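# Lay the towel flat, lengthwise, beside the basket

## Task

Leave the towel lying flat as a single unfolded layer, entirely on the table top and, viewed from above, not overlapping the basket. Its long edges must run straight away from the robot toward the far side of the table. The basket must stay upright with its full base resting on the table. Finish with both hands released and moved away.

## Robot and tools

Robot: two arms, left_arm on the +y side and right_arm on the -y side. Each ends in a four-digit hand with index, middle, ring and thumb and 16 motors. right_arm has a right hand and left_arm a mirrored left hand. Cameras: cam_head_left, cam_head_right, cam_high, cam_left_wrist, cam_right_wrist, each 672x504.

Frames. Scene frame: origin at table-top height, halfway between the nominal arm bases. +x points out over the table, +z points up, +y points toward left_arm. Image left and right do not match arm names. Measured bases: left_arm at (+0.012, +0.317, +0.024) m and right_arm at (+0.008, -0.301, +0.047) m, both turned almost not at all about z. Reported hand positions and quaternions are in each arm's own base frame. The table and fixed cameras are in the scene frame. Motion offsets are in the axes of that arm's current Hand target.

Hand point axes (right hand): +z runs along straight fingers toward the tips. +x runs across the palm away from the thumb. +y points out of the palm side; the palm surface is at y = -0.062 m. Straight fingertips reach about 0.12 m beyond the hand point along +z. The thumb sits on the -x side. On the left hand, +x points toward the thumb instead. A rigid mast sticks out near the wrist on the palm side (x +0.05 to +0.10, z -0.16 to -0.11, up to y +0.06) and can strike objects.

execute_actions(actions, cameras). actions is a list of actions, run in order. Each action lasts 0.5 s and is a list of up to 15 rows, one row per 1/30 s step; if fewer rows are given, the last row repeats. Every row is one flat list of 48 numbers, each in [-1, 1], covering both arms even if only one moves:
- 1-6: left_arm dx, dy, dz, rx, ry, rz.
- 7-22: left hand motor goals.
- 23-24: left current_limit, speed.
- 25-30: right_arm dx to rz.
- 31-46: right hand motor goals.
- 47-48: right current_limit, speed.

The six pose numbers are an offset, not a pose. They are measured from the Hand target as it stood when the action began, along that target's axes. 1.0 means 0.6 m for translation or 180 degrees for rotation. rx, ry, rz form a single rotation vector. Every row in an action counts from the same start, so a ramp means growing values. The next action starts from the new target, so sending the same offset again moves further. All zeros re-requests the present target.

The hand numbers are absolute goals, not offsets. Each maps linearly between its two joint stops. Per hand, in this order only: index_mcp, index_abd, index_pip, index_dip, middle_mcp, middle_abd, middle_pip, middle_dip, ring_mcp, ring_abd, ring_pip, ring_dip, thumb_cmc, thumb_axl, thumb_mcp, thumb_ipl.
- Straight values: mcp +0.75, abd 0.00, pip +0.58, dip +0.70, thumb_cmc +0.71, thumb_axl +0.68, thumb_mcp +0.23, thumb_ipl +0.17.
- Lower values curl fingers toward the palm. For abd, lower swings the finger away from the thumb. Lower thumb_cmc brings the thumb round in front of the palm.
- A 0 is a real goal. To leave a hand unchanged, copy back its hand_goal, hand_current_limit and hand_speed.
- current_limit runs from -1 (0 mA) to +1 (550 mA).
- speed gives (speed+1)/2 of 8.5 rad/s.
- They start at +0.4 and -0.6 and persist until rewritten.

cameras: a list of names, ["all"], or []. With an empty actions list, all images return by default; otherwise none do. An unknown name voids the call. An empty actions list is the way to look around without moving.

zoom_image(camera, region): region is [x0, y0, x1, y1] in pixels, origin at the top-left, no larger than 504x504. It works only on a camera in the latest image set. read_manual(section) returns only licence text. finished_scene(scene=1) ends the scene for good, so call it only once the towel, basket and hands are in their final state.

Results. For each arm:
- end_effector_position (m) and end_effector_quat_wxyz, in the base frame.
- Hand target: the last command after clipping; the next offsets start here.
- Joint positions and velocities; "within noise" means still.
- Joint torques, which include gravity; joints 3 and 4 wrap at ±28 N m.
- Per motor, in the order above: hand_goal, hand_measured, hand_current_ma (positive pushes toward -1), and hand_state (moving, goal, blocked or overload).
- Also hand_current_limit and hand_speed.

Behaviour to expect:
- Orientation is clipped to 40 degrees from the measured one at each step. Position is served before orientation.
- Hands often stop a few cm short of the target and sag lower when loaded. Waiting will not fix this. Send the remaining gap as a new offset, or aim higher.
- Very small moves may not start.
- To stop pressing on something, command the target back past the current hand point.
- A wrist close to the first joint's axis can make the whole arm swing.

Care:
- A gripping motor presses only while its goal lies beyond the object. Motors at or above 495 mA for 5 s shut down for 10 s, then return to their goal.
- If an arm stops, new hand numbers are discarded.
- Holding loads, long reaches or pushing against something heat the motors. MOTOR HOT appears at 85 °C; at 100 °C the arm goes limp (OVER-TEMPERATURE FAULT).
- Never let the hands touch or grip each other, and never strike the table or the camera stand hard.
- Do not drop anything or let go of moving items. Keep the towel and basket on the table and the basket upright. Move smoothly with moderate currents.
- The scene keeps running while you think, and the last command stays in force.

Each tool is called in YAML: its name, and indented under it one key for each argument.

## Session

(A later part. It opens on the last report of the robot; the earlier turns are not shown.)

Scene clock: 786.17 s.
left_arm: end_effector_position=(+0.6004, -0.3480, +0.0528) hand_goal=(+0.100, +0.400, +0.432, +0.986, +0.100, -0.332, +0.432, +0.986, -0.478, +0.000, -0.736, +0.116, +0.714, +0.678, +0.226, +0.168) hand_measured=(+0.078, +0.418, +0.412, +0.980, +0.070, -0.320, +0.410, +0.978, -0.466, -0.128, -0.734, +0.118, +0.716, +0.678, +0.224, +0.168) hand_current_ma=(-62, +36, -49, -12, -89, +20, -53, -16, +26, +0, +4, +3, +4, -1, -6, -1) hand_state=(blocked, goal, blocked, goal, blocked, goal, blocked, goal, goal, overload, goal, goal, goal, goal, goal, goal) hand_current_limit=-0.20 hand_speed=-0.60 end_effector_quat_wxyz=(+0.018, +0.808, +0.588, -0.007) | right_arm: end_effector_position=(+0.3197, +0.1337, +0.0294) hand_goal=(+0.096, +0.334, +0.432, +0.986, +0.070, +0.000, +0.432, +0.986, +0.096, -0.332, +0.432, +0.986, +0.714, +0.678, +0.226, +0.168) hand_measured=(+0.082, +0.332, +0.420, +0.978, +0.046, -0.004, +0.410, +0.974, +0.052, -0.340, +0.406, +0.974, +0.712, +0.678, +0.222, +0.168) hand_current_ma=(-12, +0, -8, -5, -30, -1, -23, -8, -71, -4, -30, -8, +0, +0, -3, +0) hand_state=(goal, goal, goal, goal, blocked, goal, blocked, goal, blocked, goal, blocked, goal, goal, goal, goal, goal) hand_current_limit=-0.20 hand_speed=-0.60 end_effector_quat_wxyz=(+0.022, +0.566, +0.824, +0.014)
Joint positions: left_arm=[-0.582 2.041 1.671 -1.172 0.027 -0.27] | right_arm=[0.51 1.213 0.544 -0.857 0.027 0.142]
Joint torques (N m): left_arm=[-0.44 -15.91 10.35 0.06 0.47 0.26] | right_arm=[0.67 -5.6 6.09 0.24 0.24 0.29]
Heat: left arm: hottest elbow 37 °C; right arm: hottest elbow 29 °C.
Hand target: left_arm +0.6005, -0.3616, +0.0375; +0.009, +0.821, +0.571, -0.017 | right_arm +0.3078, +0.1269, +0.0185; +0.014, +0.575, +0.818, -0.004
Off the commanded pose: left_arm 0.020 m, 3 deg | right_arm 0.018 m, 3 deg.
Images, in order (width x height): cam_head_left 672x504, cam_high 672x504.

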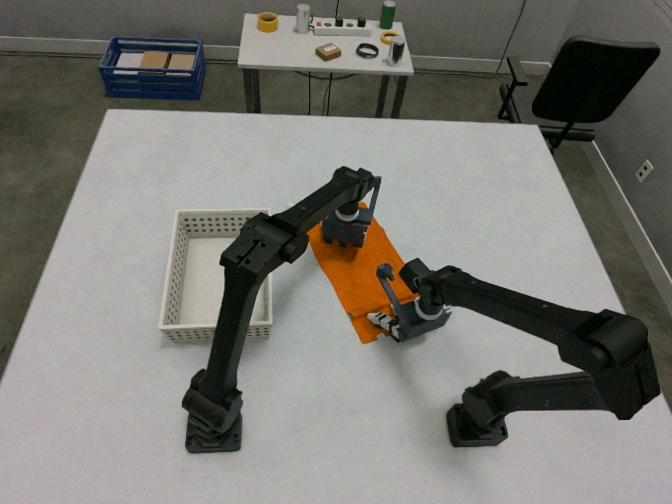

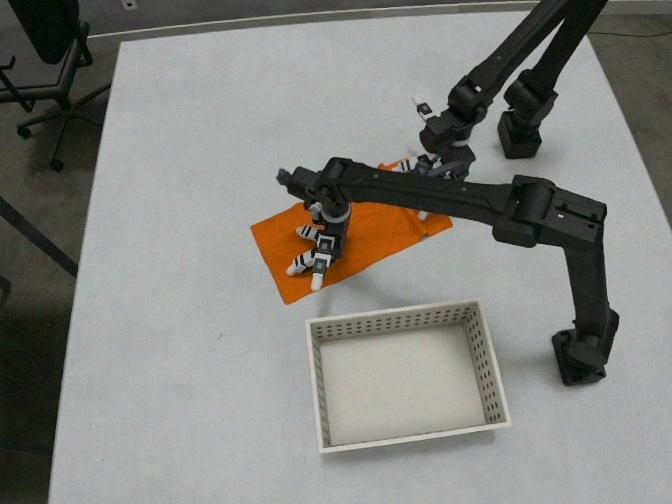

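execute_actions:
  actions:
    - [[0,0,0,0,0,0,0.1,0.4,0.431,0.986,0.1,-0.333,0.431,0.986,-0.479,0,-0.737,0.116,0.714,0.678,0.226,0.168,-0.2,-0.6,0,-0.03,0,0,0,0,0.096,0.333,0.431,0.986,0.069,0,0.431,0.986,0.096,-0.333,0.431,0.986,0.714,0.678,0.226,0.168,-0.2,-0.6]]
  cameras: ["cam_head_left", "cam_high"]

zoom_image:
  camera: "cam_head_left"
  region: [280, 180, 480, 360]

Scene clock: 809.07 s.
left_arm: end_effector_position=(+0.6004, -0.3480, +0.0528) hand_goal=(+0.100, +0.400, +0.432, +0.986, +0.100, -0.332, +0.432, +0.986, -0.478, +0.000, -0.736, +0.116, +0.714, +0.678, +0.226, +0.168) hand_measured=(+0.078, +0.418, +0.412, +0.980, +0.070, -0.320, +0.410, +0.978, -0.466, -0.128, -0.734, +0.118, +0.716, +0.678, +0.224, +0.168) hand_current_ma=(-62, +36, -49, -12, -89, +20, -53, -16, +26, +0, +4, +3, +4, -1, -6, -1) hand_state=(blocked, goal, blocked, goal, blocked, goal, blocked, goal, goal, overload, goal, goal, goal, goal, goal, goal) hand_current_limit=-0.20 hand_speed=-0.60 end_effector_quat_wxyz=(+0.018, +0.809, +0.588, -0.007) | right_arm: end_effector_position=(+0.3048, +0.1265, +0.0286) hand_goal=(+0.096, +0.334, +0.432, +0.986, +0.070, +0.000, +0.432, +0.986, +0.096, -0.332, +0.432, +0.986, +0.714, +0.678, +0.226, +0.168) hand_measured=(+0.080, +0.332, +0.420, +0.978, +0.044, -0.004, +0.410, +0.974, +0.054, -0.340, +0.406, +0.974, +0.712, +0.678, +0.222, +0.168) hand_current_ma=(-14, +0, -8, -5, -30, -1, -23, -8, -69, -3, -30, -8, +0, +0, -3, +0) hand_state=(goal, goal, goal, goal, blocked, goal, blocked, goal, blocked, goal, blocked, goal, goal, goal, goal, goal) hand_current_limit=-0.20 hand_speed=-0.60 end_effector_quat_wxyz=(+0.023, +0.572, +0.820, +0.017)
Joint positions: left_arm=[-0.582 2.041 1.671 -1.172 0.027 -0.269] | right_arm=[0.519 1.161 0.501 -0.86 0.027 0.166]
Joint torques (N m): left_arm=[0.38 -16.15 10.26 0.03 0.53 0.28] | right_arm=[1.14 -5.07 6.26 -0.2 0.25 0.19]
Heat: left arm: hottest shoulder 38 °C; right arm: hottest elbow 29 °C.
Hand target: left_arm +0.6005, -0.3616, +0.0375; +0.009, +0.821, +0.571, -0.017 | right_arm +0.2910, +0.1209, +0.0185; +0.014, +0.575, +0.818, -0.004
Off the commanded pose: left_arm 0.020 m, 3 deg | right_arm 0.018 m, 3 deg.
Images, in order (width x height): cam_head_left 672x504, cam_high 672x504.

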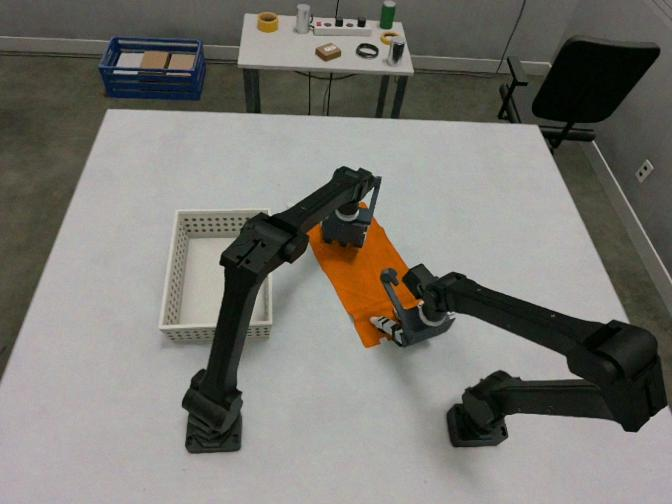

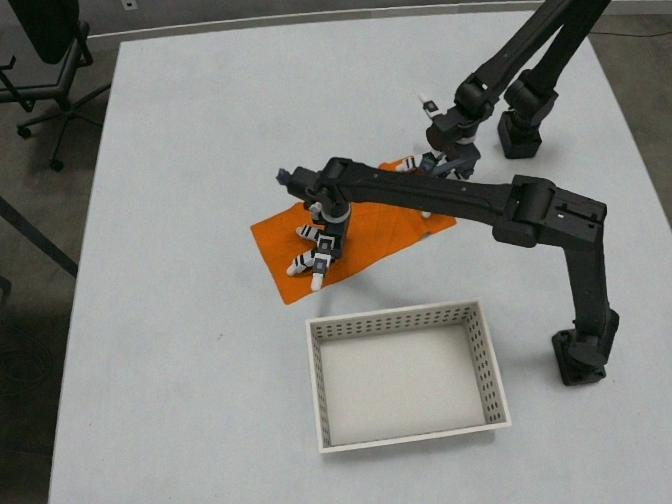

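Scaled by 2.520 from the camera's 672x504 image, which has a finer 960x720 frame.

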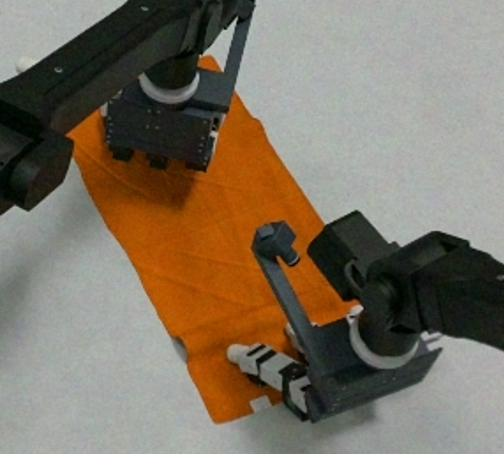

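execute_actions:
  actions:
    - [[-0.0214,0.019,0,0,0,0.035,0.1,0.4,0.431,0.986,0.1,-0.333,0.431,0.986,-0.479,0,-0.737,0.116,0.714,0.678,0.226,0.168,-0.2,-0.6,0.0356,-0.02,0,0,0,0.035,0.096,0.333,0.431,0.986,0.069,0,0.431,0.986,0.096,-0.333,0.431,0.986,0.714,0.678,0.226,0.168,-0.2,-0.6]]
    - [[-0.0214,0.019,0,0,0,0.035,0.1,0.4,0.431,0.986,0.1,-0.333,0.431,0.986,-0.479,0,-0.737,0.116,0.714,0.678,0.226,0.168,-0.2,-0.6,0.0356,-0.009,0,0,0,0.035,0.096,0.333,0.431,0.986,0.069,0,0.431,0.986,0.096,-0.333,0.431,0.986,0.714,0.678,0.226,0.168,-0.2,-0.6]]
    - [[-0.0214,0.019,0,0,0,0.035,0.1,0.4,0.431,0.986,0.1,-0.333,0.431,0.986,-0.479,0,-0.737,0.116,0.714,0.678,0.226,0.168,-0.2,-0.6,0.0356,-0.009,0,0,0,0.035,0.096,0.333,0.431,0.986,0.069,0,0.431,0.986,0.096,-0.333,0.431,0.986,0.714,0.678,0.226,0.168,-0.2,-0.6]]
  cameras: ["cam_head_left", "cam_high"]

zoom_image:
  camera: "cam_head_left"
  region: [280, 180, 480, 360]

Scene clock: 836.07 s.
left_arm: end_effector_position=(+0.6161, -0.3976, +0.0548) hand_goal=(+0.100, +0.400, +0.432, +0.986, +0.100, -0.332, +0.432, +0.986, -0.478, +0.000, -0.736, +0.116, +0.714, +0.678, +0.226, +0.168) hand_measured=(+0.078, +0.418, +0.412, +0.980, +0.074, -0.320, +0.410, +0.978, -0.466, -0.128, -0.734, +0.118, +0.716, +0.678, +0.224, +0.168) hand_current_ma=(-57, +36, -49, -11, -72, +21, -53, -16, +26, +0, +4, +3, +3, -1, -6, -1) hand_state=(blocked, goal, blocked, goal, blocked, goal, blocked, goal, goal, overload, goal, goal, goal, goal, goal, goal) hand_current_limit=-0.20 hand_speed=-0.60 end_effector_quat_wxyz=(+0.021, +0.894, +0.448, -0.006) | right_arm: end_effector_position=(+0.2586, +0.1775, +0.0242) hand_goal=(+0.096, +0.334, +0.432, +0.986, +0.070, +0.000, +0.432, +0.986, +0.096, -0.332, +0.432, +0.986, +0.714, +0.678, +0.226, +0.168) hand_measured=(+0.070, +0.334, +0.412, +0.976, +0.034, -0.006, +0.406, +0.972, +0.040, -0.342, +0.402, +0.974, +0.712, +0.678, +0.222, +0.168) hand_current_ma=(-33, +0, -19, -6, -53, -3, -30, -11, -104, -5, -35, -10, +0, +0, -3, +0) hand_state=(blocked, goal, goal, goal, blocked, goal, blocked, goal, blocked, goal, blocked, goal, goal, goal, goal, goal) hand_current_limit=-0.20 hand_speed=-0.60 end_effector_quat_wxyz=(+0.019, +0.692, +0.722, +0.014)
Joint positions: left_arm=[-0.59 2.117 1.801 -1.225 0.031 0.051] | right_arm=[0.878 1.234 0.545 -0.857 0.04 0.835]
Joint torques (N m): left_arm=[-0.09 -17.55 10.32 0.23 0.4 0.3] | right_arm=[0.67 -3.55 7.97 0.43 -0.18 0.32]
Heat: left arm: hottest shoulder 38 °C; right arm: hottest elbow 28 °C.
Hand target: left_arm +0.6138, -0.4110, +0.0391; +0.012, +0.903, +0.428, -0.015 | right_arm +0.2542, +0.1769, +0.0165; +0.014, +0.702, +0.712, -0.001
Off the commanded pose: left_arm 0.021 m, 3 deg | right_arm 0.009 m, 2 deg.
Images, in order (width x height): cam_head_left 672x504, cam_high 672x504.

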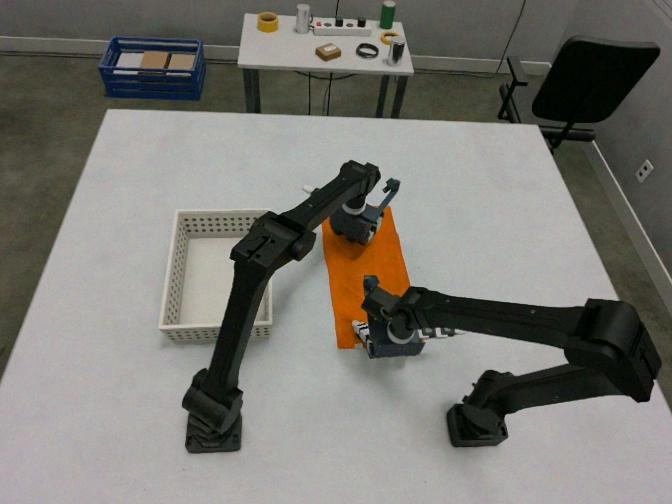

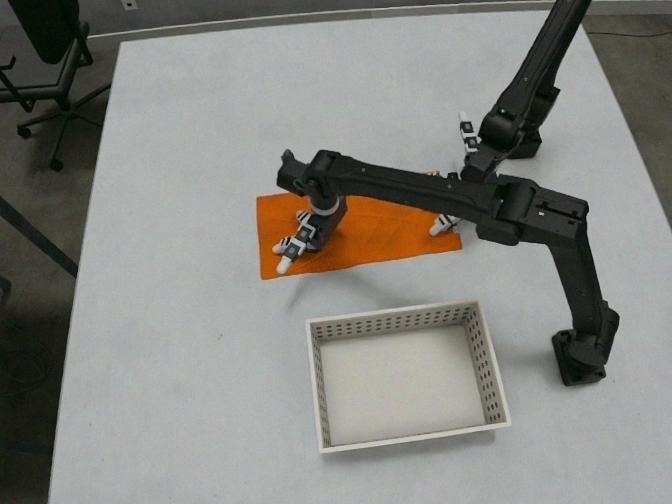

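Scaled by 2.520 from the camera's 672x504 image, which has a finer 960x720 frame.

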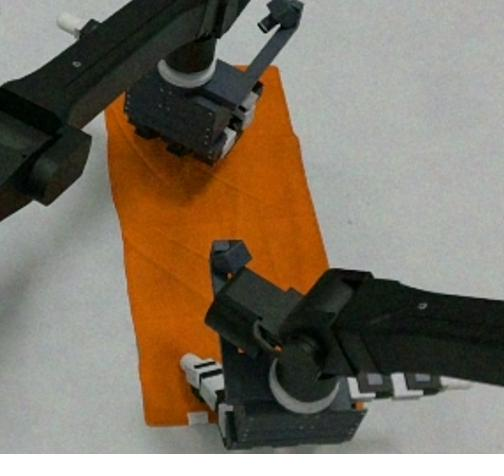

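execute_actions:
  actions:
    - [[-0.0087,0.0077,0,0,0,0.014,0.1,0.4,0.431,0.986,0.1,-0.333,0.431,0.986,-0.479,0,-0.737,0.116,0.714,0.678,0.226,0.168,-0.2,-0.6,0.0157,-0.008,0,0,0,0.014,0.096,0.333,0.431,0.986,0.069,0,0.431,0.986,0.096,-0.333,0.431,0.986,0.714,0.678,0.226,0.168,-0.2,-0.6]]
  cameras: ["cam_head_left", "cam_head_right", "cam_high"]

zoom_image:
  camera: "cam_head_left"
  region: [280, 180, 480, 360]

zoom_image:
  camera: "cam_high"
  region: [230, 140, 490, 320]

Scene clock: 853.50 s.
left_arm: end_effector_position=(+0.6157, -0.4049, +0.0548) hand_goal=(+0.100, +0.400, +0.432, +0.986, +0.100, -0.332, +0.432, +0.986, -0.478, +0.000, -0.736, +0.116, +0.714, +0.678, +0.226, +0.168) hand_measured=(+0.078, +0.418, +0.412, +0.980, +0.074, -0.320, +0.410, +0.978, -0.466, -0.128, -0.734, +0.118, +0.716, +0.678, +0.224, +0.168) hand_current_ma=(-57, +36, -49, -11, -72, +21, -53, -16, +26, +0, +4, +3, +3, -1, -6, -1) hand_state=(blocked, goal, blocked, goal, blocked, goal, blocked, goal, goal, overload, goal, goal, goal, goal, goal, goal) hand_current_limit=-0.20 hand_speed=-0.60 end_effector_quat_wxyz=(+0.020, +0.904, +0.427, -0.006) | right_arm: end_effector_position=(+0.2543, +0.1840, +0.0241) hand_goal=(+0.096, +0.334, +0.432, +0.986, +0.070, +0.000, +0.432, +0.986, +0.096, -0.332, +0.432, +0.986, +0.714, +0.678, +0.226, +0.168) hand_measured=(+0.068, +0.334, +0.412, +0.976, +0.034, -0.004, +0.404, +0.972, +0.040, -0.336, +0.402, +0.974, +0.712, +0.678, +0.222, +0.168) hand_current_ma=(-34, +0, -19, -6, -54, -1, -31, -11, -106, -1, -35, -10, +0, +0, -3, +0) hand_state=(blocked, goal, blocked, goal, blocked, goal, blocked, goal, blocked, goal, blocked, goal, goal, goal, goal, goal) hand_current_limit=-0.20 hand_speed=-0.60 end_effector_quat_wxyz=(+0.020, +0.711, +0.703, +0.014)
Joint positions: left_arm=[-0.594 2.127 1.818 -1.234 0.031 0.094] | right_arm=[0.916 1.256 0.562 -0.855 0.044 0.927]
Joint torques (N m): left_arm=[-0.03 -17.32 10.45 0.31 0.31 0.29] | right_arm=[1.08 -3.6 8.12 0.43 -0.39 0.27]
Heat: left arm: hottest elbow 39 °C; right arm: hottest elbow 28 °C.
Hand target: left_arm +0.6139, -0.4181, +0.0391; +0.012, +0.913, +0.408, -0.015 | right_arm +0.2493, +0.1862, +0.0162; +0.014, +0.717, +0.696, -0.001
Off the commanded pose: left_arm 0.020 m, 3 deg | right_arm 0.010 m, 2 deg.
Images, in order (width x height): cam_head_left 672x504, cam_head_right 672x504, cam_high 672x504.

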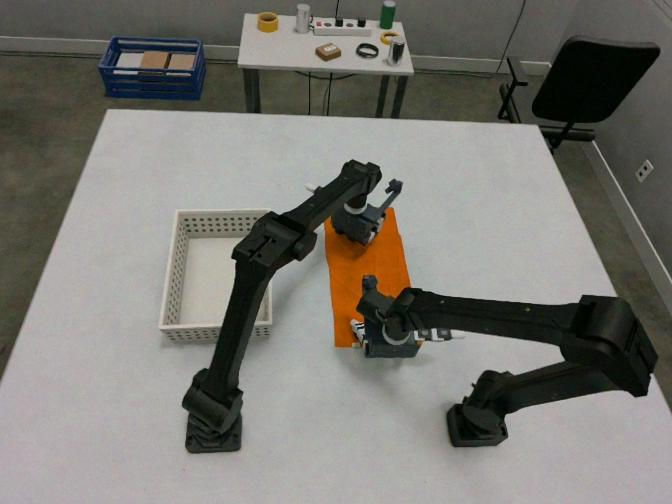

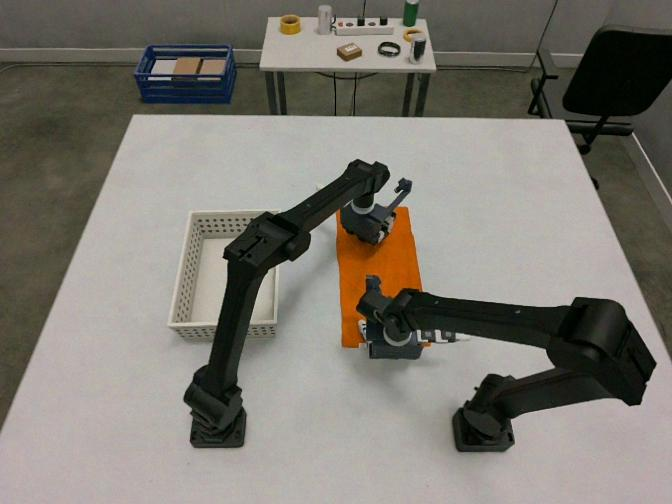

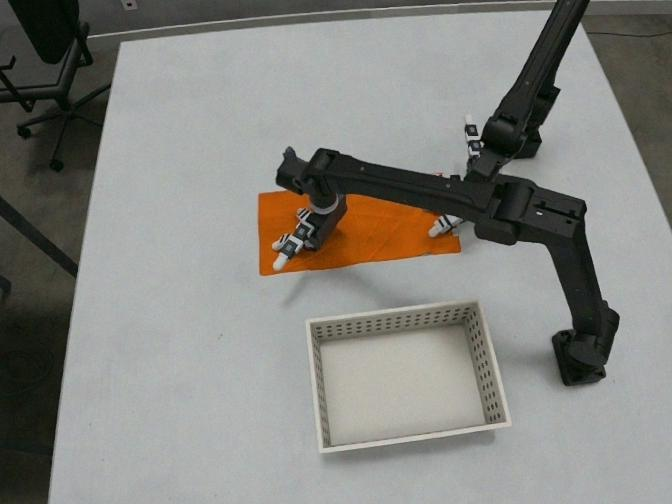

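Scaled by 2.520 from the camera's 672x504 image, which has a finer 960x720 frame.

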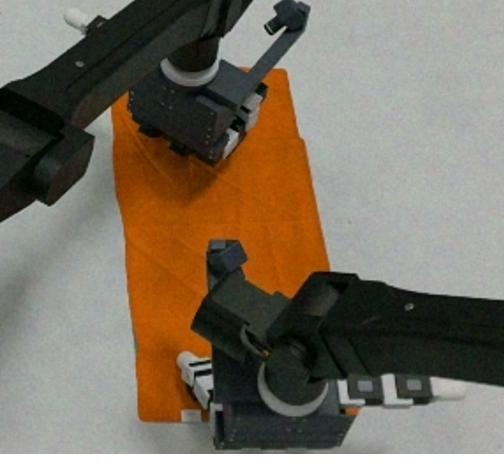

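Scaled by 1.938 from the camera's 672x504 image, which has a finer 960x720 frame.

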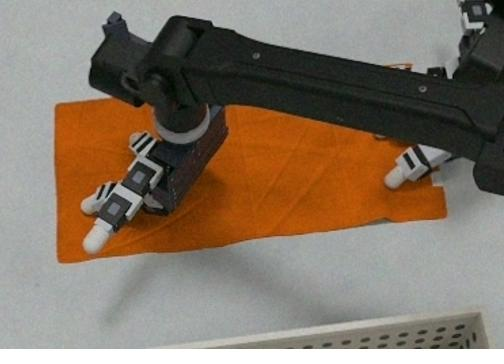

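execute_actions:
  actions:
    - [[0,0,0,0,0,0,0.1,0.4,0.431,0.986,0.1,-0.333,0.431,0.986,-0.479,0,-0.737,0.116,0.714,0.678,0.226,0.168,-0.2,-0.6,0,-0.025,0,0,0,0,0.096,0.333,0.431,0.986,0.069,0,0.431,0.986,0.096,-0.333,0.431,0.986,0.714,0.678,0.226,0.168,-0.2,-0.6]]
  cameras: ["cam_head_left", "cam_high"]

zoom_image:
  camera: "cam_high"
  region: [230, 140, 490, 320]

zoom_image:
  camera: "cam_head_left"
  region: [280, 180, 480, 360]

Scene clock: 870.13 s.
left_arm: end_effector_position=(+0.6147, -0.4060, +0.0547) hand_goal=(+0.100, +0.400, +0.432, +0.986, +0.100, -0.332, +0.432, +0.986, -0.478, +0.000, -0.736, +0.116, +0.714, +0.678, +0.226, +0.168) hand_measured=(+0.078, +0.418, +0.412, +0.980, +0.074, -0.324, +0.410, +0.978, -0.466, -0.128, -0.734, +0.118, +0.716, +0.678, +0.224, +0.168) hand_current_ma=(-57, +36, -49, -11, -72, +15, -53, -16, +26, +0, +4, +3, +3, -1, -6, -1) hand_state=(blocked, goal, blocked, goal, blocked, goal, blocked, goal, goal, overload, goal, goal, goal, goal, goal, goal) hand_current_limit=-0.20 hand_speed=-0.60 end_effector_quat_wxyz=(+0.020, +0.905, +0.425, -0.007) | right_arm: end_effector_position=(+0.2453, +0.1903, +0.0242) hand_goal=(+0.096, +0.334, +0.432, +0.986, +0.070, +0.000, +0.432, +0.986, +0.096, -0.332, +0.432, +0.986, +0.714, +0.678, +0.226, +0.168) hand_measured=(+0.068, +0.334, +0.412, +0.976, +0.034, -0.002, +0.404, +0.972, +0.040, -0.334, +0.402, +0.974, +0.712, +0.678, +0.222, +0.168) hand_current_ma=(-34, +0, -19, -6, -54, -1, -31, -11, -106, -1, -35, -10, +0, +0, -3, +0) hand_state=(blocked, goal, blocked, goal, blocked, goal, blocked, goal, blocked, goal, blocked, goal, goal, goal, goal, goal) hand_current_limit=-0.20 hand_speed=-0.60 end_effector_quat_wxyz=(+0.020, +0.714, +0.700, +0.015)
Joint positions: left_arm=[-0.595 2.127 1.818 -1.235 0.032 0.097] | right_arm=[0.959 1.256 0.562 -0.855 0.046 0.977]
Joint torques (N m): left_arm=[-0.03 -17.61 10.52 0.21 0.37 0.27] | right_arm=[1.38 -5.66 6.39 0.23 -0.46 0.23]
Heat: left arm: hottest elbow 40 °C; right arm: hottest elbow 28 °C.
Hand target: left_arm +0.6139, -0.4181, +0.0391; +0.012, +0.913, +0.408, -0.015 | right_arm +0.2343, +0.1867, +0.0159; +0.014, +0.717, +0.696, -0.001
Off the commanded pose: left_arm 0.020 m, 2 deg | right_arm 0.014 m, 2 deg.
Images, in order (width x height): cam_head_left 672x504, cam_high 672x504.

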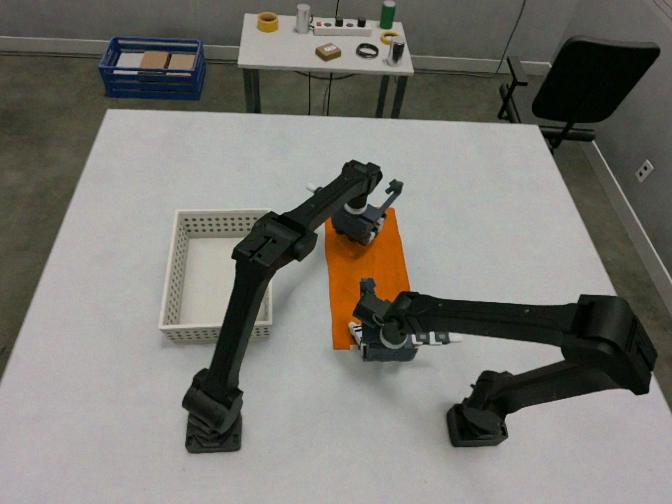

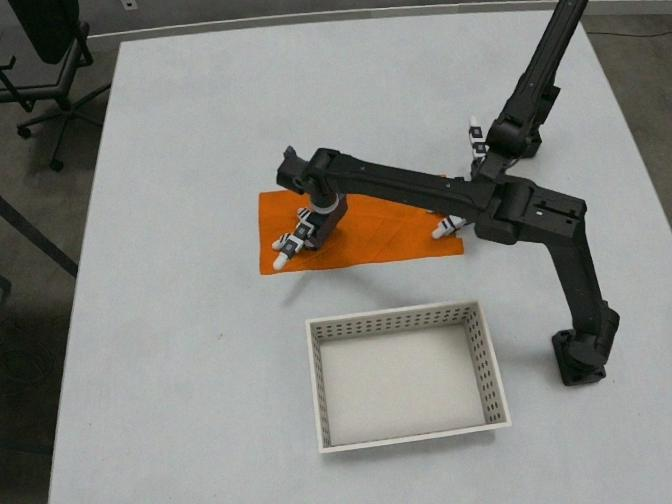

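Scaled by 1.938 from the camera's 672x504 image, which has a finer 960x720 frame.

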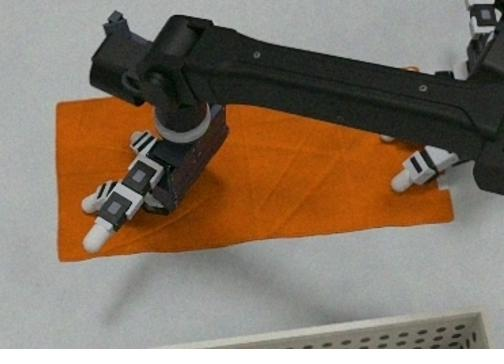

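Scaled by 2.520 from the camera's 672x504 image, which has a finer 960x720 frame.

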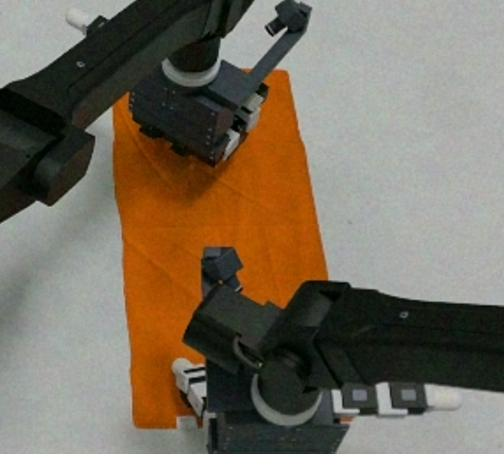

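execute_actions:
  actions:
    - [[0,0,-0.05,0,0,0,0.1,0.4,0.431,0.986,0.1,-0.333,0.431,0.986,-0.479,0,-0.737,0.116,0.714,0.678,0.226,0.168,-0.2,-0.6,0,0,-0.05,0,0,0,0.096,0.333,0.431,0.986,0.069,0,0.431,0.986,0.096,-0.333,0.431,0.986,0.714,0.678,0.226,0.168,-0.2,-0.6]]
    - [[0,0,-0.08,0,0,0,0.1,0.4,0.431,0.986,0.1,-0.333,0.431,0.986,-0.479,0,-0.737,0.116,0.714,0.678,0.226,0.168,-0.2,-0.6,0,0,-0.08,0,0,0,0.096,0.333,0.431,0.986,0.069,0,0.431,0.986,0.096,-0.333,0.431,0.986,0.714,0.678,0.226,0.168,-0.2,-0.6]]
    - [[0,0,-0.1,0,0,0,0.1,0.4,0.431,0.986,0.1,-0.333,0.431,0.986,-0.479,0,-0.737,0.116,0.714,0.678,0.226,0.168,-0.2,-0.6,0,0,-0.1,0,0,0,0.096,0.333,0.431,0.986,0.069,0,0.431,0.986,0.096,-0.333,0.431,0.986,0.714,0.678,0.226,0.168,-0.2,-0.6]]
  cameras: ["cam_head_left", "cam_high"]

Scene clock: 884.03 s.
left_arm: end_effector_position=(+0.6114, -0.4062, +0.1552) hand_goal=(+0.100, +0.400, +0.432, +0.986, +0.100, -0.332, +0.432, +0.986, -0.478, +0.000, -0.736, +0.116, +0.714, +0.678, +0.226, +0.168) hand_measured=(+0.106, +0.402, +0.432, +0.984, +0.106, -0.328, +0.432, +0.984, -0.466, -0.128, -0.734, +0.118, +0.714, +0.678, +0.222, +0.168) hand_current_ma=(+10, +2, +0, -3, +12, +7, +0, -3, +26, +0, +4, +3, +1, -1, -7, -1) hand_state=(goal, goal, goal, goal, goal, goal, goal, goal, goal, overload, goal, goal, goal, goal, goal, goal) hand_current_limit=-0.20 hand_speed=-0.60 end_effector_quat_wxyz=(-0.004, +0.908, +0.417, -0.023) | right_arm: end_effector_position=(+0.2296, +0.1800, +0.1416) hand_goal=(+0.096, +0.334, +0.432, +0.986, +0.070, +0.000, +0.432, +0.986, +0.096, -0.332, +0.432, +0.986, +0.714, +0.678, +0.226, +0.168) hand_measured=(+0.104, +0.332, +0.432, +0.984, +0.078, -0.002, +0.432, +0.984, +0.104, -0.334, +0.432, +0.984, +0.712, +0.678, +0.220, +0.168) hand_current_ma=(+4, -1, +0, -1, +5, -1, +0, -1, +5, +0, +0, -1, +0, +0, -5, +0) hand_state=(goal, goal, goal, goal, goal, goal, goal, goal, goal, goal, goal, goal, goal, goal, goal, goal) hand_current_limit=-0.20 hand_speed=-0.60 end_effector_quat_wxyz=(+0.017, +0.716, +0.698, -0.012)
Joint positions: left_arm=[-0.595 2.104 2.062 -1.558 0.035 0.115] | right_arm=[0.976 1.047 0.768 -1.322 0.029 1.001]
Joint torques (N m): left_arm=[0.62 -21.66 11.1 0.34 0.23 0.15] | right_arm=[1.26 -4.84 11.64 -0.01 0.2 0.15]
Heat: left arm: hottest elbow 40 °C; right arm: hottest elbow 29 °C.
Hand target: left_arm +0.6164, -0.4133, +0.1770; +0.012, +0.913, +0.409, -0.015 | right_arm +0.2317, +0.1897, +0.1538; +0.014, +0.717, +0.696, -0.001
Off the commanded pose: left_arm 0.024 m, 2 deg | right_arm 0.016 m, 1 deg.
Images, in order (width x height): cam_head_left 672x504, cam_high 672x504.

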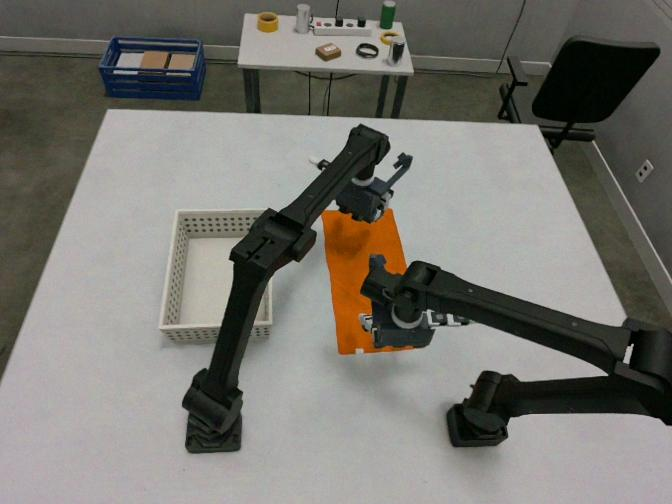

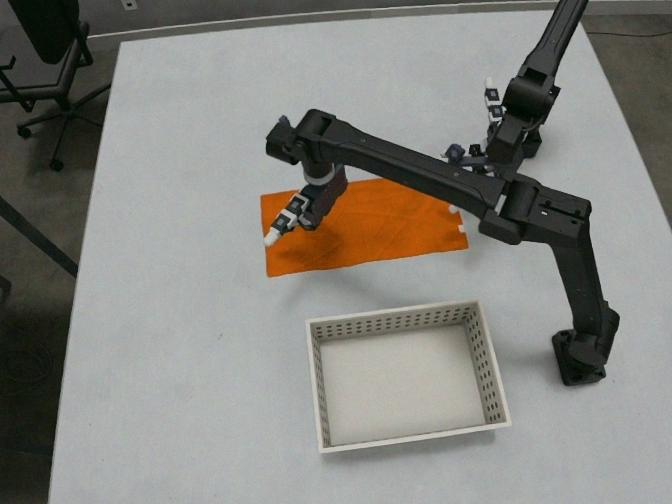

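execute_actions:
  actions:
    - [[0,0,-0.06,0,0,0,0.1,0.4,0.431,0.986,0.1,-0.333,0.431,0.986,-0.479,0,-0.737,0.116,0.714,0.678,0.226,0.168,-0.2,-0.6,0,0,-0.06,0,0,0,0.096,0.333,0.431,0.986,0.069,0,0.431,0.986,0.096,-0.333,0.431,0.986,0.714,0.678,0.226,0.168,-0.2,-0.6]]
    - [[0.05,-0.035,-0.06,0,0,0,0.1,0.4,0.431,0.986,0.1,-0.333,0.431,0.986,-0.479,0,-0.737,0.116,0.714,0.678,0.226,0.168,-0.2,-0.6,-0.08,0.03,-0.06,0,0,0,0.096,0.333,0.431,0.986,0.069,0,0.431,0.986,0.096,-0.333,0.431,0.986,0.714,0.678,0.226,0.168,-0.2,-0.6]]
    - [[0.11,-0.07,-0.03,0,0,0,0.1,0.4,0.431,0.986,0.1,-0.333,0.431,0.986,-0.479,0,-0.737,0.116,0.714,0.678,0.226,0.168,-0.2,-0.6,-0.16,0.055,-0.03,0,0,0,0.096,0.333,0.431,0.986,0.069,0,0.431,0.986,0.096,-0.333,0.431,0.986,0.714,0.678,0.226,0.168,-0.2,-0.6]]
    - [[0.11,-0.07,0,0,0,0,0.1,0.4,0.431,0.986,0.1,-0.333,0.431,0.986,-0.479,0,-0.737,0.116,0.714,0.678,0.226,0.168,-0.2,-0.6,-0.16,0.055,0,0,0,0,0.096,0.333,0.431,0.986,0.069,0,0.431,0.986,0.096,-0.333,0.431,0.986,0.714,0.678,0.226,0.168,-0.2,-0.6]]
    - [[0.11,-0.07,0,0,0,0,0.1,0.4,0.431,0.986,0.1,-0.333,0.431,0.986,-0.479,0,-0.737,0.116,0.714,0.678,0.226,0.168,-0.2,-0.6,-0.16,0.055,0,0,0,0,0.096,0.333,0.431,0.986,0.069,0,0.431,0.986,0.096,-0.333,0.431,0.986,0.714,0.678,0.226,0.168,-0.2,-0.6]]
    - [[0.05,-0.035,0,0,0,0,0.1,0.4,0.431,0.986,0.1,-0.333,0.431,0.986,-0.479,0,-0.737,0.116,0.714,0.678,0.226,0.168,-0.2,-0.6,-0.08,0.03,0,0,0,0,0.096,0.333,0.431,0.986,0.069,0,0.431,0.986,0.096,-0.333,0.431,0.986,0.714,0.678,0.226,0.168,-0.2,-0.6]]
  cameras: ["cam_head_left","cam_head_right","cam_high"]

Scene clock: 935.70 s.
left_arm: end_effector_position=(+0.6675, -0.1035, +0.2317) hand_goal=(+0.100, +0.400, +0.432, +0.986, +0.100, -0.332, +0.432, +0.986, -0.478, +0.000, -0.736, +0.116, +0.714, +0.678, +0.226, +0.168) hand_measured=(+0.104, +0.398, +0.432, +0.984, +0.106, -0.330, +0.432, +0.984, -0.466, -0.128, -0.734, +0.118, +0.712, +0.678, +0.222, +0.168) hand_current_ma=(+8, -1, +0, -3, +10, +3, +0, -3, +26, +0, +4, +3, -2, -1, -8, -1) hand_state=(goal, goal, goal, goal, goal, goal, goal, goal, goal, overload, goal, goal, goal, goal, goal, goal) hand_current_limit=-0.20 hand_speed=-0.60 end_effector_quat_wxyz=(+0.002, +0.908, +0.418, -0.031) | right_arm: end_effector_position=(+0.3405, -0.1911, +0.2321) hand_goal=(+0.096, +0.334, +0.432, +0.986, +0.070, +0.000, +0.432, +0.986, +0.096, -0.332, +0.432, +0.986, +0.714, +0.678, +0.226, +0.168) hand_measured=(+0.106, +0.332, +0.434, +0.984, +0.080, +0.000, +0.432, +0.984, +0.108, -0.332, +0.434, +0.984, +0.714, +0.678, +0.220, +0.168) hand_current_ma=(+7, +0, +0, -1, +7, +0, +0, -1, +8, +0, +0, -1, +0, +0, -5, +0) hand_state=(goal, goal, goal, goal, goal, goal, goal, goal, goal, goal, goal, goal, goal, goal, goal, goal) hand_current_limit=-0.20 hand_speed=-0.60 end_effector_quat_wxyz=(-0.009, +0.724, +0.690, -0.009)
Joint positions: left_arm=[-0.1 1.945 2.008 -1.685 0.036 0.61] | right_arm=[-0.561 1.149 1.091 -1.534 0.012 -0.512]
Joint torques (N m): left_arm=[1.03 -21.83 8.65 0.28 0.21 0.13] | right_arm=[0.03 -7.3 13.45 0.69 -0.18 -0.14]
Heat: left arm: hottest elbow 40 °C; right arm: hottest elbow 34 °C.
Hand target: left_arm +0.6644, -0.1059, +0.2558; +0.012, +0.913, +0.409, -0.015 | right_arm +0.3536, -0.1960, +0.2545; +0.014, +0.717, +0.697, -0.001
Off the commanded pose: left_arm 0.025 m, 3 deg | right_arm 0.026 m, 3 deg.
Images, in order (width x height): cam_head_left 672x504, cam_head_right 672x504, cam_high 672x504.

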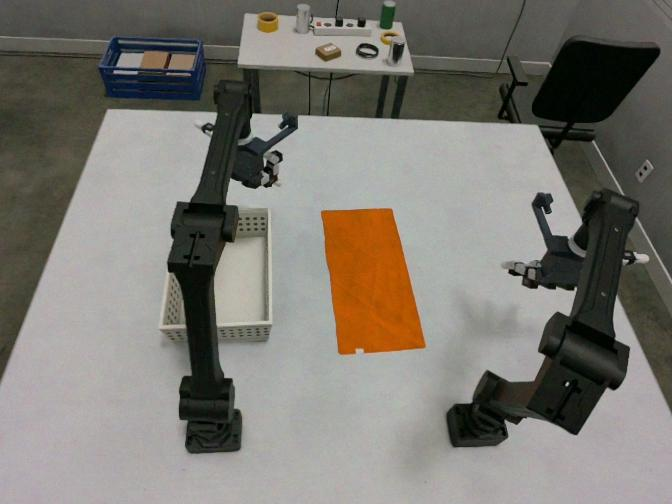

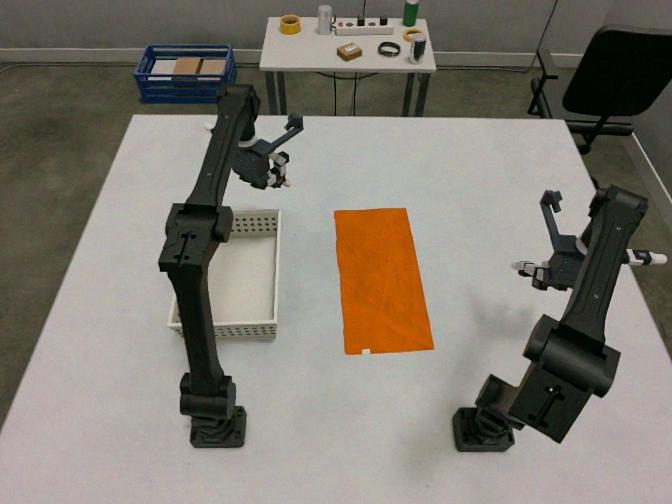

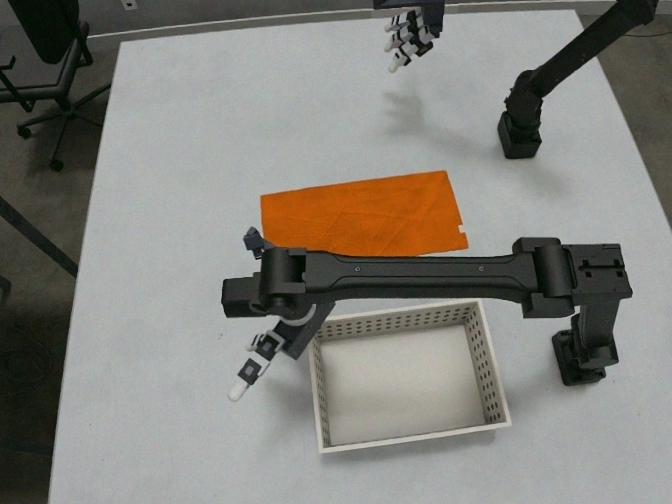

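zoom_image:
  camera: "cam_head_left"
  region: [290, 190, 450, 370]

zoom_image:
  camera: "cam_high"
  region: [240, 150, 500, 350]

Scaled by 2.800 from the camera's 672x504 image, which has a finer 960x720 frame.

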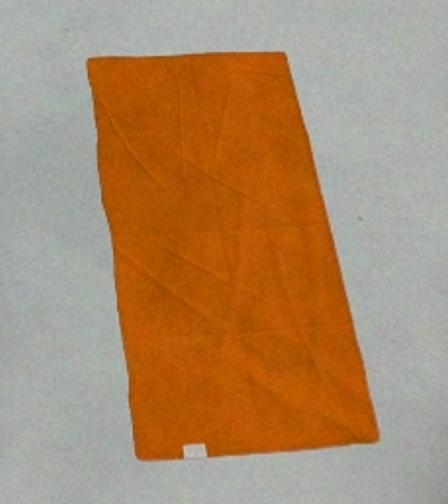

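Scaled by 1.938 from the camera's 672x504 image, which has a finer 960x720 frame.

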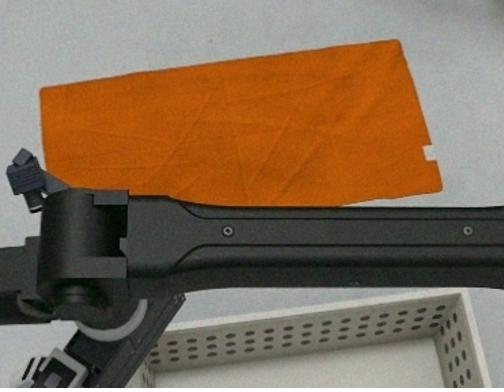

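zoom_image:
  camera: "cam_head_left"
  region: [0, 90, 300, 390]

zoom_image:
  camera: "cam_head_left"
  region: [472, 90, 672, 440]

Scaled by 1.680 from the camera's 672x504 image, which has a finer 960x720 frame.

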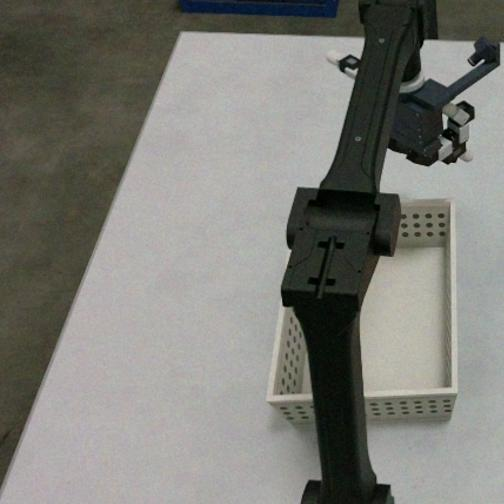

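Scaled by 1.440 from the camera's 672x504 image, which has a finer 960x720 frame.

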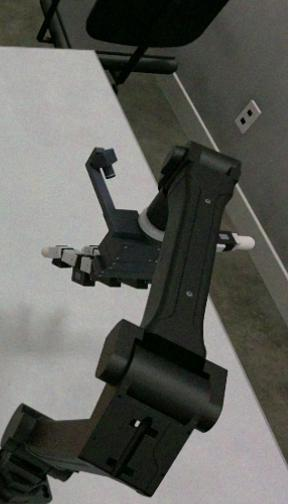

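execute_actions:
  actions:
    - [[-0.055,0.03,0,0,0,0,0.1,0.4,0.431,0.986,0.1,-0.333,0.431,0.986,-0.479,0,-0.737,0.116,0.714,0.678,0.226,0.168,-0.2,-0.6,0.08,-0.02,0,0,0,0,0.096,0.333,0.431,0.986,0.069,0,0.431,0.986,0.096,-0.333,0.431,0.986,0.714,0.678,0.226,0.168,-0.2,-0.6]]
    - [[-0.115,0.067,0,0,0,0,0.1,0.4,0.431,0.986,0.1,-0.333,0.431,0.986,-0.479,0,-0.737,0.116,0.714,0.678,0.226,0.168,-0.2,-0.6,0.165,-0.04,0,0,0,0,0.096,0.333,0.431,0.986,0.069,0,0.431,0.986,0.096,-0.333,0.431,0.986,0.714,0.678,0.226,0.168,-0.2,-0.6]]
    - [[-0.115,0.067,0.01,0,0,0,0.1,0.4,0.431,0.986,0.1,-0.333,0.431,0.986,-0.479,0,-0.737,0.116,0.714,0.678,0.226,0.168,-0.2,-0.6,0.165,-0.04,0.01,0,0,0,0.096,0.333,0.431,0.986,0.069,0,0.431,0.986,0.096,-0.333,0.431,0.986,0.714,0.678,0.226,0.168,-0.2,-0.6]]
    - [[-0.105,0.064,0.04,0,0,0,0.1,0.4,0.431,0.986,0.1,-0.333,0.431,0.986,-0.479,0,-0.737,0.116,0.714,0.678,0.226,0.168,-0.2,-0.6,0.145,-0.035,0.05,0,0,0,0.096,0.333,0.431,0.986,0.069,0,0.431,0.986,0.096,-0.333,0.431,0.986,0.714,0.678,0.226,0.168,-0.2,-0.6]]
    - [[-0.055,0.033,0.08,0,0,0,0.1,0.4,0.431,0.986,0.1,-0.333,0.431,0.986,-0.479,0,-0.737,0.116,0.714,0.678,0.226,0.168,-0.2,-0.6,0.077,-0.017,0.106,0,0,0,0.096,0.333,0.431,0.986,0.069,0,0.431,0.986,0.096,-0.333,0.431,0.986,0.714,0.678,0.226,0.168,-0.2,-0.6]]
    - [[0,0,0.07,0,0,0,0.1,0.4,0.431,0.986,0.1,-0.333,0.431,0.986,-0.479,0,-0.737,0.116,0.714,0.678,0.226,0.168,-0.2,-0.6,0,0,0.06,0,0,0,0.096,0.333,0.431,0.986,0.069,0,0.431,0.986,0.096,-0.333,0.431,0.986,0.714,0.678,0.226,0.168,-0.2,-0.6]]
    - [[0,0,0.06,0,0,0,0.1,0.4,0.431,0.986,0.1,-0.333,0.431,0.986,-0.479,0,-0.737,0.116,0.714,0.678,0.226,0.168,-0.2,-0.6,0,0,0.05,0,0,0,0.096,0.333,0.431,0.986,0.069,0,0.431,0.986,0.096,-0.333,0.431,0.986,0.714,0.678,0.226,0.168,-0.2,-0.6]]
  cameras: ["cam_head_left"]

Scene clock: 1068.93 s.
left_arm: end_effector_position=(+0.5951, -0.4111, +0.1019) hand_goal=(+0.100, +0.400, +0.432, +0.986, +0.100, -0.332, +0.432, +0.986, -0.478, +0.000, -0.736, +0.116, +0.714, +0.678, +0.226, +0.168) hand_measured=(+0.106, +0.400, +0.432, +0.984, +0.108, -0.330, +0.432, +0.984, -0.466, -0.128, -0.734, +0.118, +0.714, +0.678, +0.222, +0.168) hand_current_ma=(+12, -1, +0, -3, +14, +3, +0, -3, +26, +0, +3, +3, +0, -1, -8, -1) hand_state=(goal, goal, goal, goal, goal, goal, goal, goal, goal, overload, goal, goal, goal, goal, goal, goal) hand_current_limit=-0.20 hand_speed=-0.60 end_effector_quat_wxyz=(+0.001, +0.916, +0.401, -0.022) | right_arm: end_effector_position=(+0.2718, +0.1823, +0.0777) hand_goal=(+0.096, +0.334, +0.432, +0.986, +0.070, +0.000, +0.432, +0.986, +0.096, -0.332, +0.432, +0.986, +0.714, +0.678, +0.226, +0.168) hand_measured=(+0.104, +0.334, +0.434, +0.984, +0.078, +0.000, +0.432, +0.984, +0.104, -0.330, +0.434, +0.984, +0.714, +0.678, +0.222, +0.168) hand_current_ma=(+4, +0, +0, -1, +4, +0, +0, -1, +5, +0, +0, -1, +0, +0, -3, +0) hand_state=(goal, goal, goal, goal, goal, goal, goal, goal, goal, goal, goal, goal, goal, goal, goal, goal) hand_current_limit=-0.20 hand_speed=-0.60 end_effector_quat_wxyz=(+0.013, +0.710, +0.704, -0.007)
Joint positions: left_arm=[-0.61 2.085 1.886 -1.394 0.038 0.135] | right_arm=[0.851 1.198 0.695 -1.084 0.026 0.858]
Joint torques (N m): left_arm=[0.67 -21.19 9.24 0.83 0.04 -0.18] | right_arm=[-0.73 -6.36 8.69 0.94 0.39 0.13]
Heat: left arm: hottest shoulder 41 °C; right arm: hottest elbow 37 °C.
Hand target: left_arm +0.6007, -0.4147, +0.1113; +0.012, +0.913, +0.408, -0.015 | right_arm +0.2768, +0.1820, +0.0792; +0.014, +0.717, +0.696, -0.001
Off the commanded pose: left_arm 0.012 m, 2 deg | right_arm 0.005 m, 1 deg.
Images, in order (width x height): cam_head_left 672x504.

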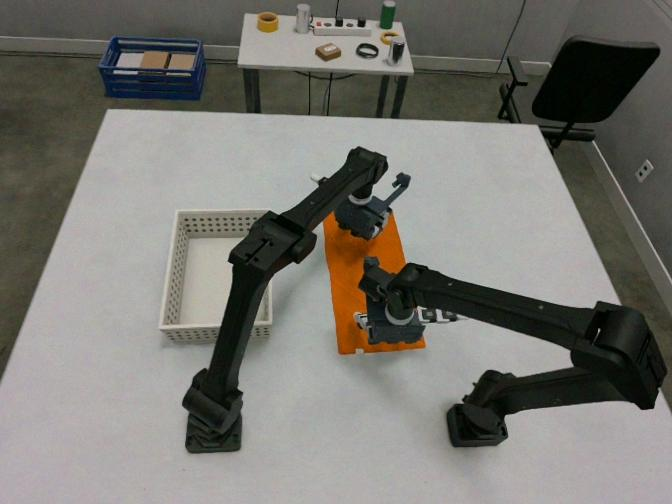

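execute_actions:
  actions:
    - [[0,0,0.045,0,0,0,0.1,0.4,0.431,0.986,0.1,-0.333,0.431,0.986,-0.479,0,-0.737,0.116,0.714,0.678,0.226,0.168,-0.2,-0.6,0,0,0.033,0,0,0,0.096,0.333,0.431,0.986,0.069,0,0.431,0.986,0.096,-0.333,0.431,0.986,0.714,0.678,0.226,0.168,-0.2,-0.6]]
    - [[0,0,0.04,0,0,0,0.1,0.4,0.431,0.986,0.1,-0.333,0.431,0.986,-0.479,0,-0.737,0.116,0.714,0.678,0.226,0.168,-0.2,-0.6,0,0,0.033,0,0,0,0.096,0.333,0.431,0.986,0.069,0,0.431,0.986,0.096,-0.333,0.431,0.986,0.714,0.678,0.226,0.168,-0.2,-0.6]]
    - [[0,0,0.04,0,0,0,0.1,0.4,0.431,0.986,0.1,-0.333,0.431,0.986,-0.479,0,-0.737,0.116,0.714,0.678,0.226,0.168,-0.2,-0.6,0,0,0.032,0,0,0,0.096,0.333,0.431,0.986,0.069,0,0.431,0.986,0.096,-0.333,0.431,0.986,0.714,0.678,0.226,0.168,-0.2,-0.6]]
    - [[-0.007,0.0063,0,0,0,0.01,0.1,0.4,0.431,0.986,0.1,-0.333,0.431,0.986,-0.479,0,-0.737,0.116,0.714,0.678,0.226,0.168,-0.2,-0.6,0.0113,0,0,0,0,0.01,0.096,0.333,0.431,0.986,0.069,0,0.431,0.986,0.096,-0.333,0.431,0.986,0.714,0.678,0.226,0.168,-0.2,-0.6]]
    - [[-0.007,0.0063,0,0,0,0.01,0.1,0.4,0.431,0.986,0.1,-0.333,0.431,0.986,-0.479,0,-0.737,0.116,0.714,0.678,0.226,0.168,-0.2,-0.6,0.0113,0,0,0,0,0.01,0.096,0.333,0.431,0.986,0.069,0,0.431,0.986,0.096,-0.333,0.431,0.986,0.714,0.678,0.226,0.168,-0.2,-0.6]]
    - [[-0.007,0.0063,0,0,0,0.01,0.1,0.4,0.431,0.986,0.1,-0.333,0.431,0.986,-0.479,0,-0.737,0.116,0.714,0.678,0.226,0.168,-0.2,-0.6,0.0113,0,0,0,0,0.01,0.096,0.333,0.431,0.986,0.069,0,0.431,0.986,0.096,-0.333,0.431,0.986,0.714,0.678,0.226,0.168,-0.2,-0.6]]
  cameras: ["cam_head_left", "cam_high"]

zoom_image:
  camera: "cam_head_left"
  region: [290, 190, 450, 370]

Scene clock: 1093.00 s.
left_arm: end_effector_position=(+0.6014, -0.4190, +0.0558) hand_goal=(+0.100, +0.400, +0.432, +0.986, +0.100, -0.332, +0.432, +0.986, -0.478, +0.000, -0.736, +0.116, +0.714, +0.678, +0.226, +0.168) hand_measured=(+0.082, +0.408, +0.416, +0.982, +0.084, -0.330, +0.420, +0.984, -0.466, -0.128, -0.734, +0.118, +0.714, +0.678, +0.222, +0.168) hand_current_ma=(-43, +14, -34, -8, -41, +2, -25, -4, +26, +0, +3, +3, +0, -1, -8, -1) hand_state=(goal, goal, goal, goal, goal, goal, goal, goal, goal, overload, goal, goal, goal, goal, goal, goal) hand_current_limit=-0.20 hand_speed=-0.60 end_effector_quat_wxyz=(+0.021, +0.923, +0.384, -0.008) | right_arm: end_effector_position=(+0.2798, +0.1936, +0.0269) hand_goal=(+0.096, +0.334, +0.432, +0.986, +0.070, +0.000, +0.432, +0.986, +0.096, -0.332, +0.432, +0.986, +0.714, +0.678, +0.226, +0.168) hand_measured=(+0.080, +0.338, +0.418, +0.980, +0.040, +0.006, +0.410, +0.978, +0.044, -0.334, +0.406, +0.976, +0.714, +0.678, +0.222, +0.168) hand_current_ma=(-16, +1, -10, -3, -41, +2, -22, -5, -94, +0, -30, -6, +0, +0, -3, +0) hand_state=(goal, goal, goal, goal, blocked, goal, blocked, goal, blocked, goal, blocked, goal, goal, goal, goal, goal) hand_current_limit=-0.20 hand_speed=-0.60 end_effector_quat_wxyz=(+0.019, +0.747, +0.664, +0.007)
Joint positions: left_arm=[-0.61 2.114 1.799 -1.229 0.036 0.171] | right_arm=[0.875 1.348 0.655 -0.869 0.039 0.993]
Joint torques (N m): left_arm=[-0.5 -17.2 10.22 0.49 0.13 0.27] | right_arm=[1.14 -4.78 8.62 0.76 -0.17 0.16]
Heat: left arm: hottest shoulder 40 °C; right arm: hottest elbow 36 °C.
Hand target: left_arm +0.5990, -0.4342, +0.0369; +0.013, +0.931, +0.365, -0.014 | right_arm +0.2791, +0.2009, +0.0200; +0.014, +0.749, +0.662, +0.000
Off the commanded pose: left_arm 0.024 m, 3 deg | right_arm 0.010 m, 1 deg.
Images, in order (width x height): cam_head_left 672x504, cam_high 672x504.

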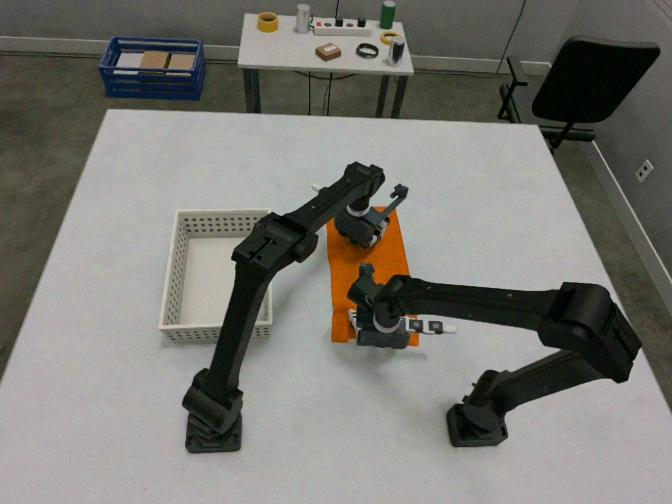

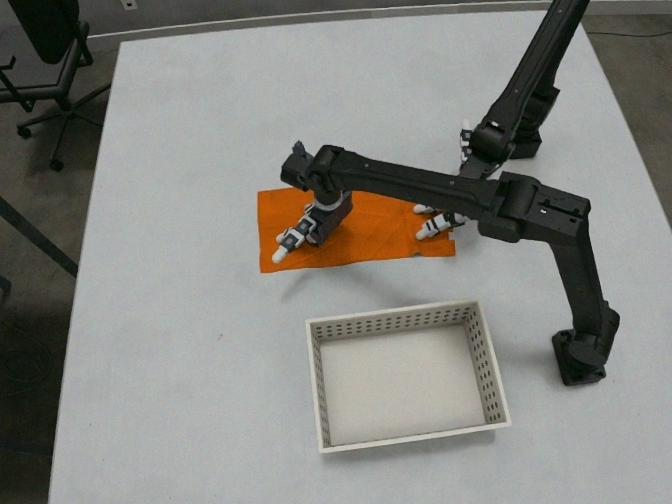

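Scaled by 2.800 from the camera's 672x504 image, which has a finer 960x720 frame.

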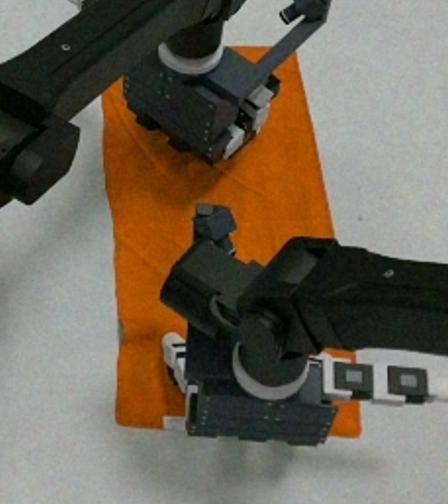

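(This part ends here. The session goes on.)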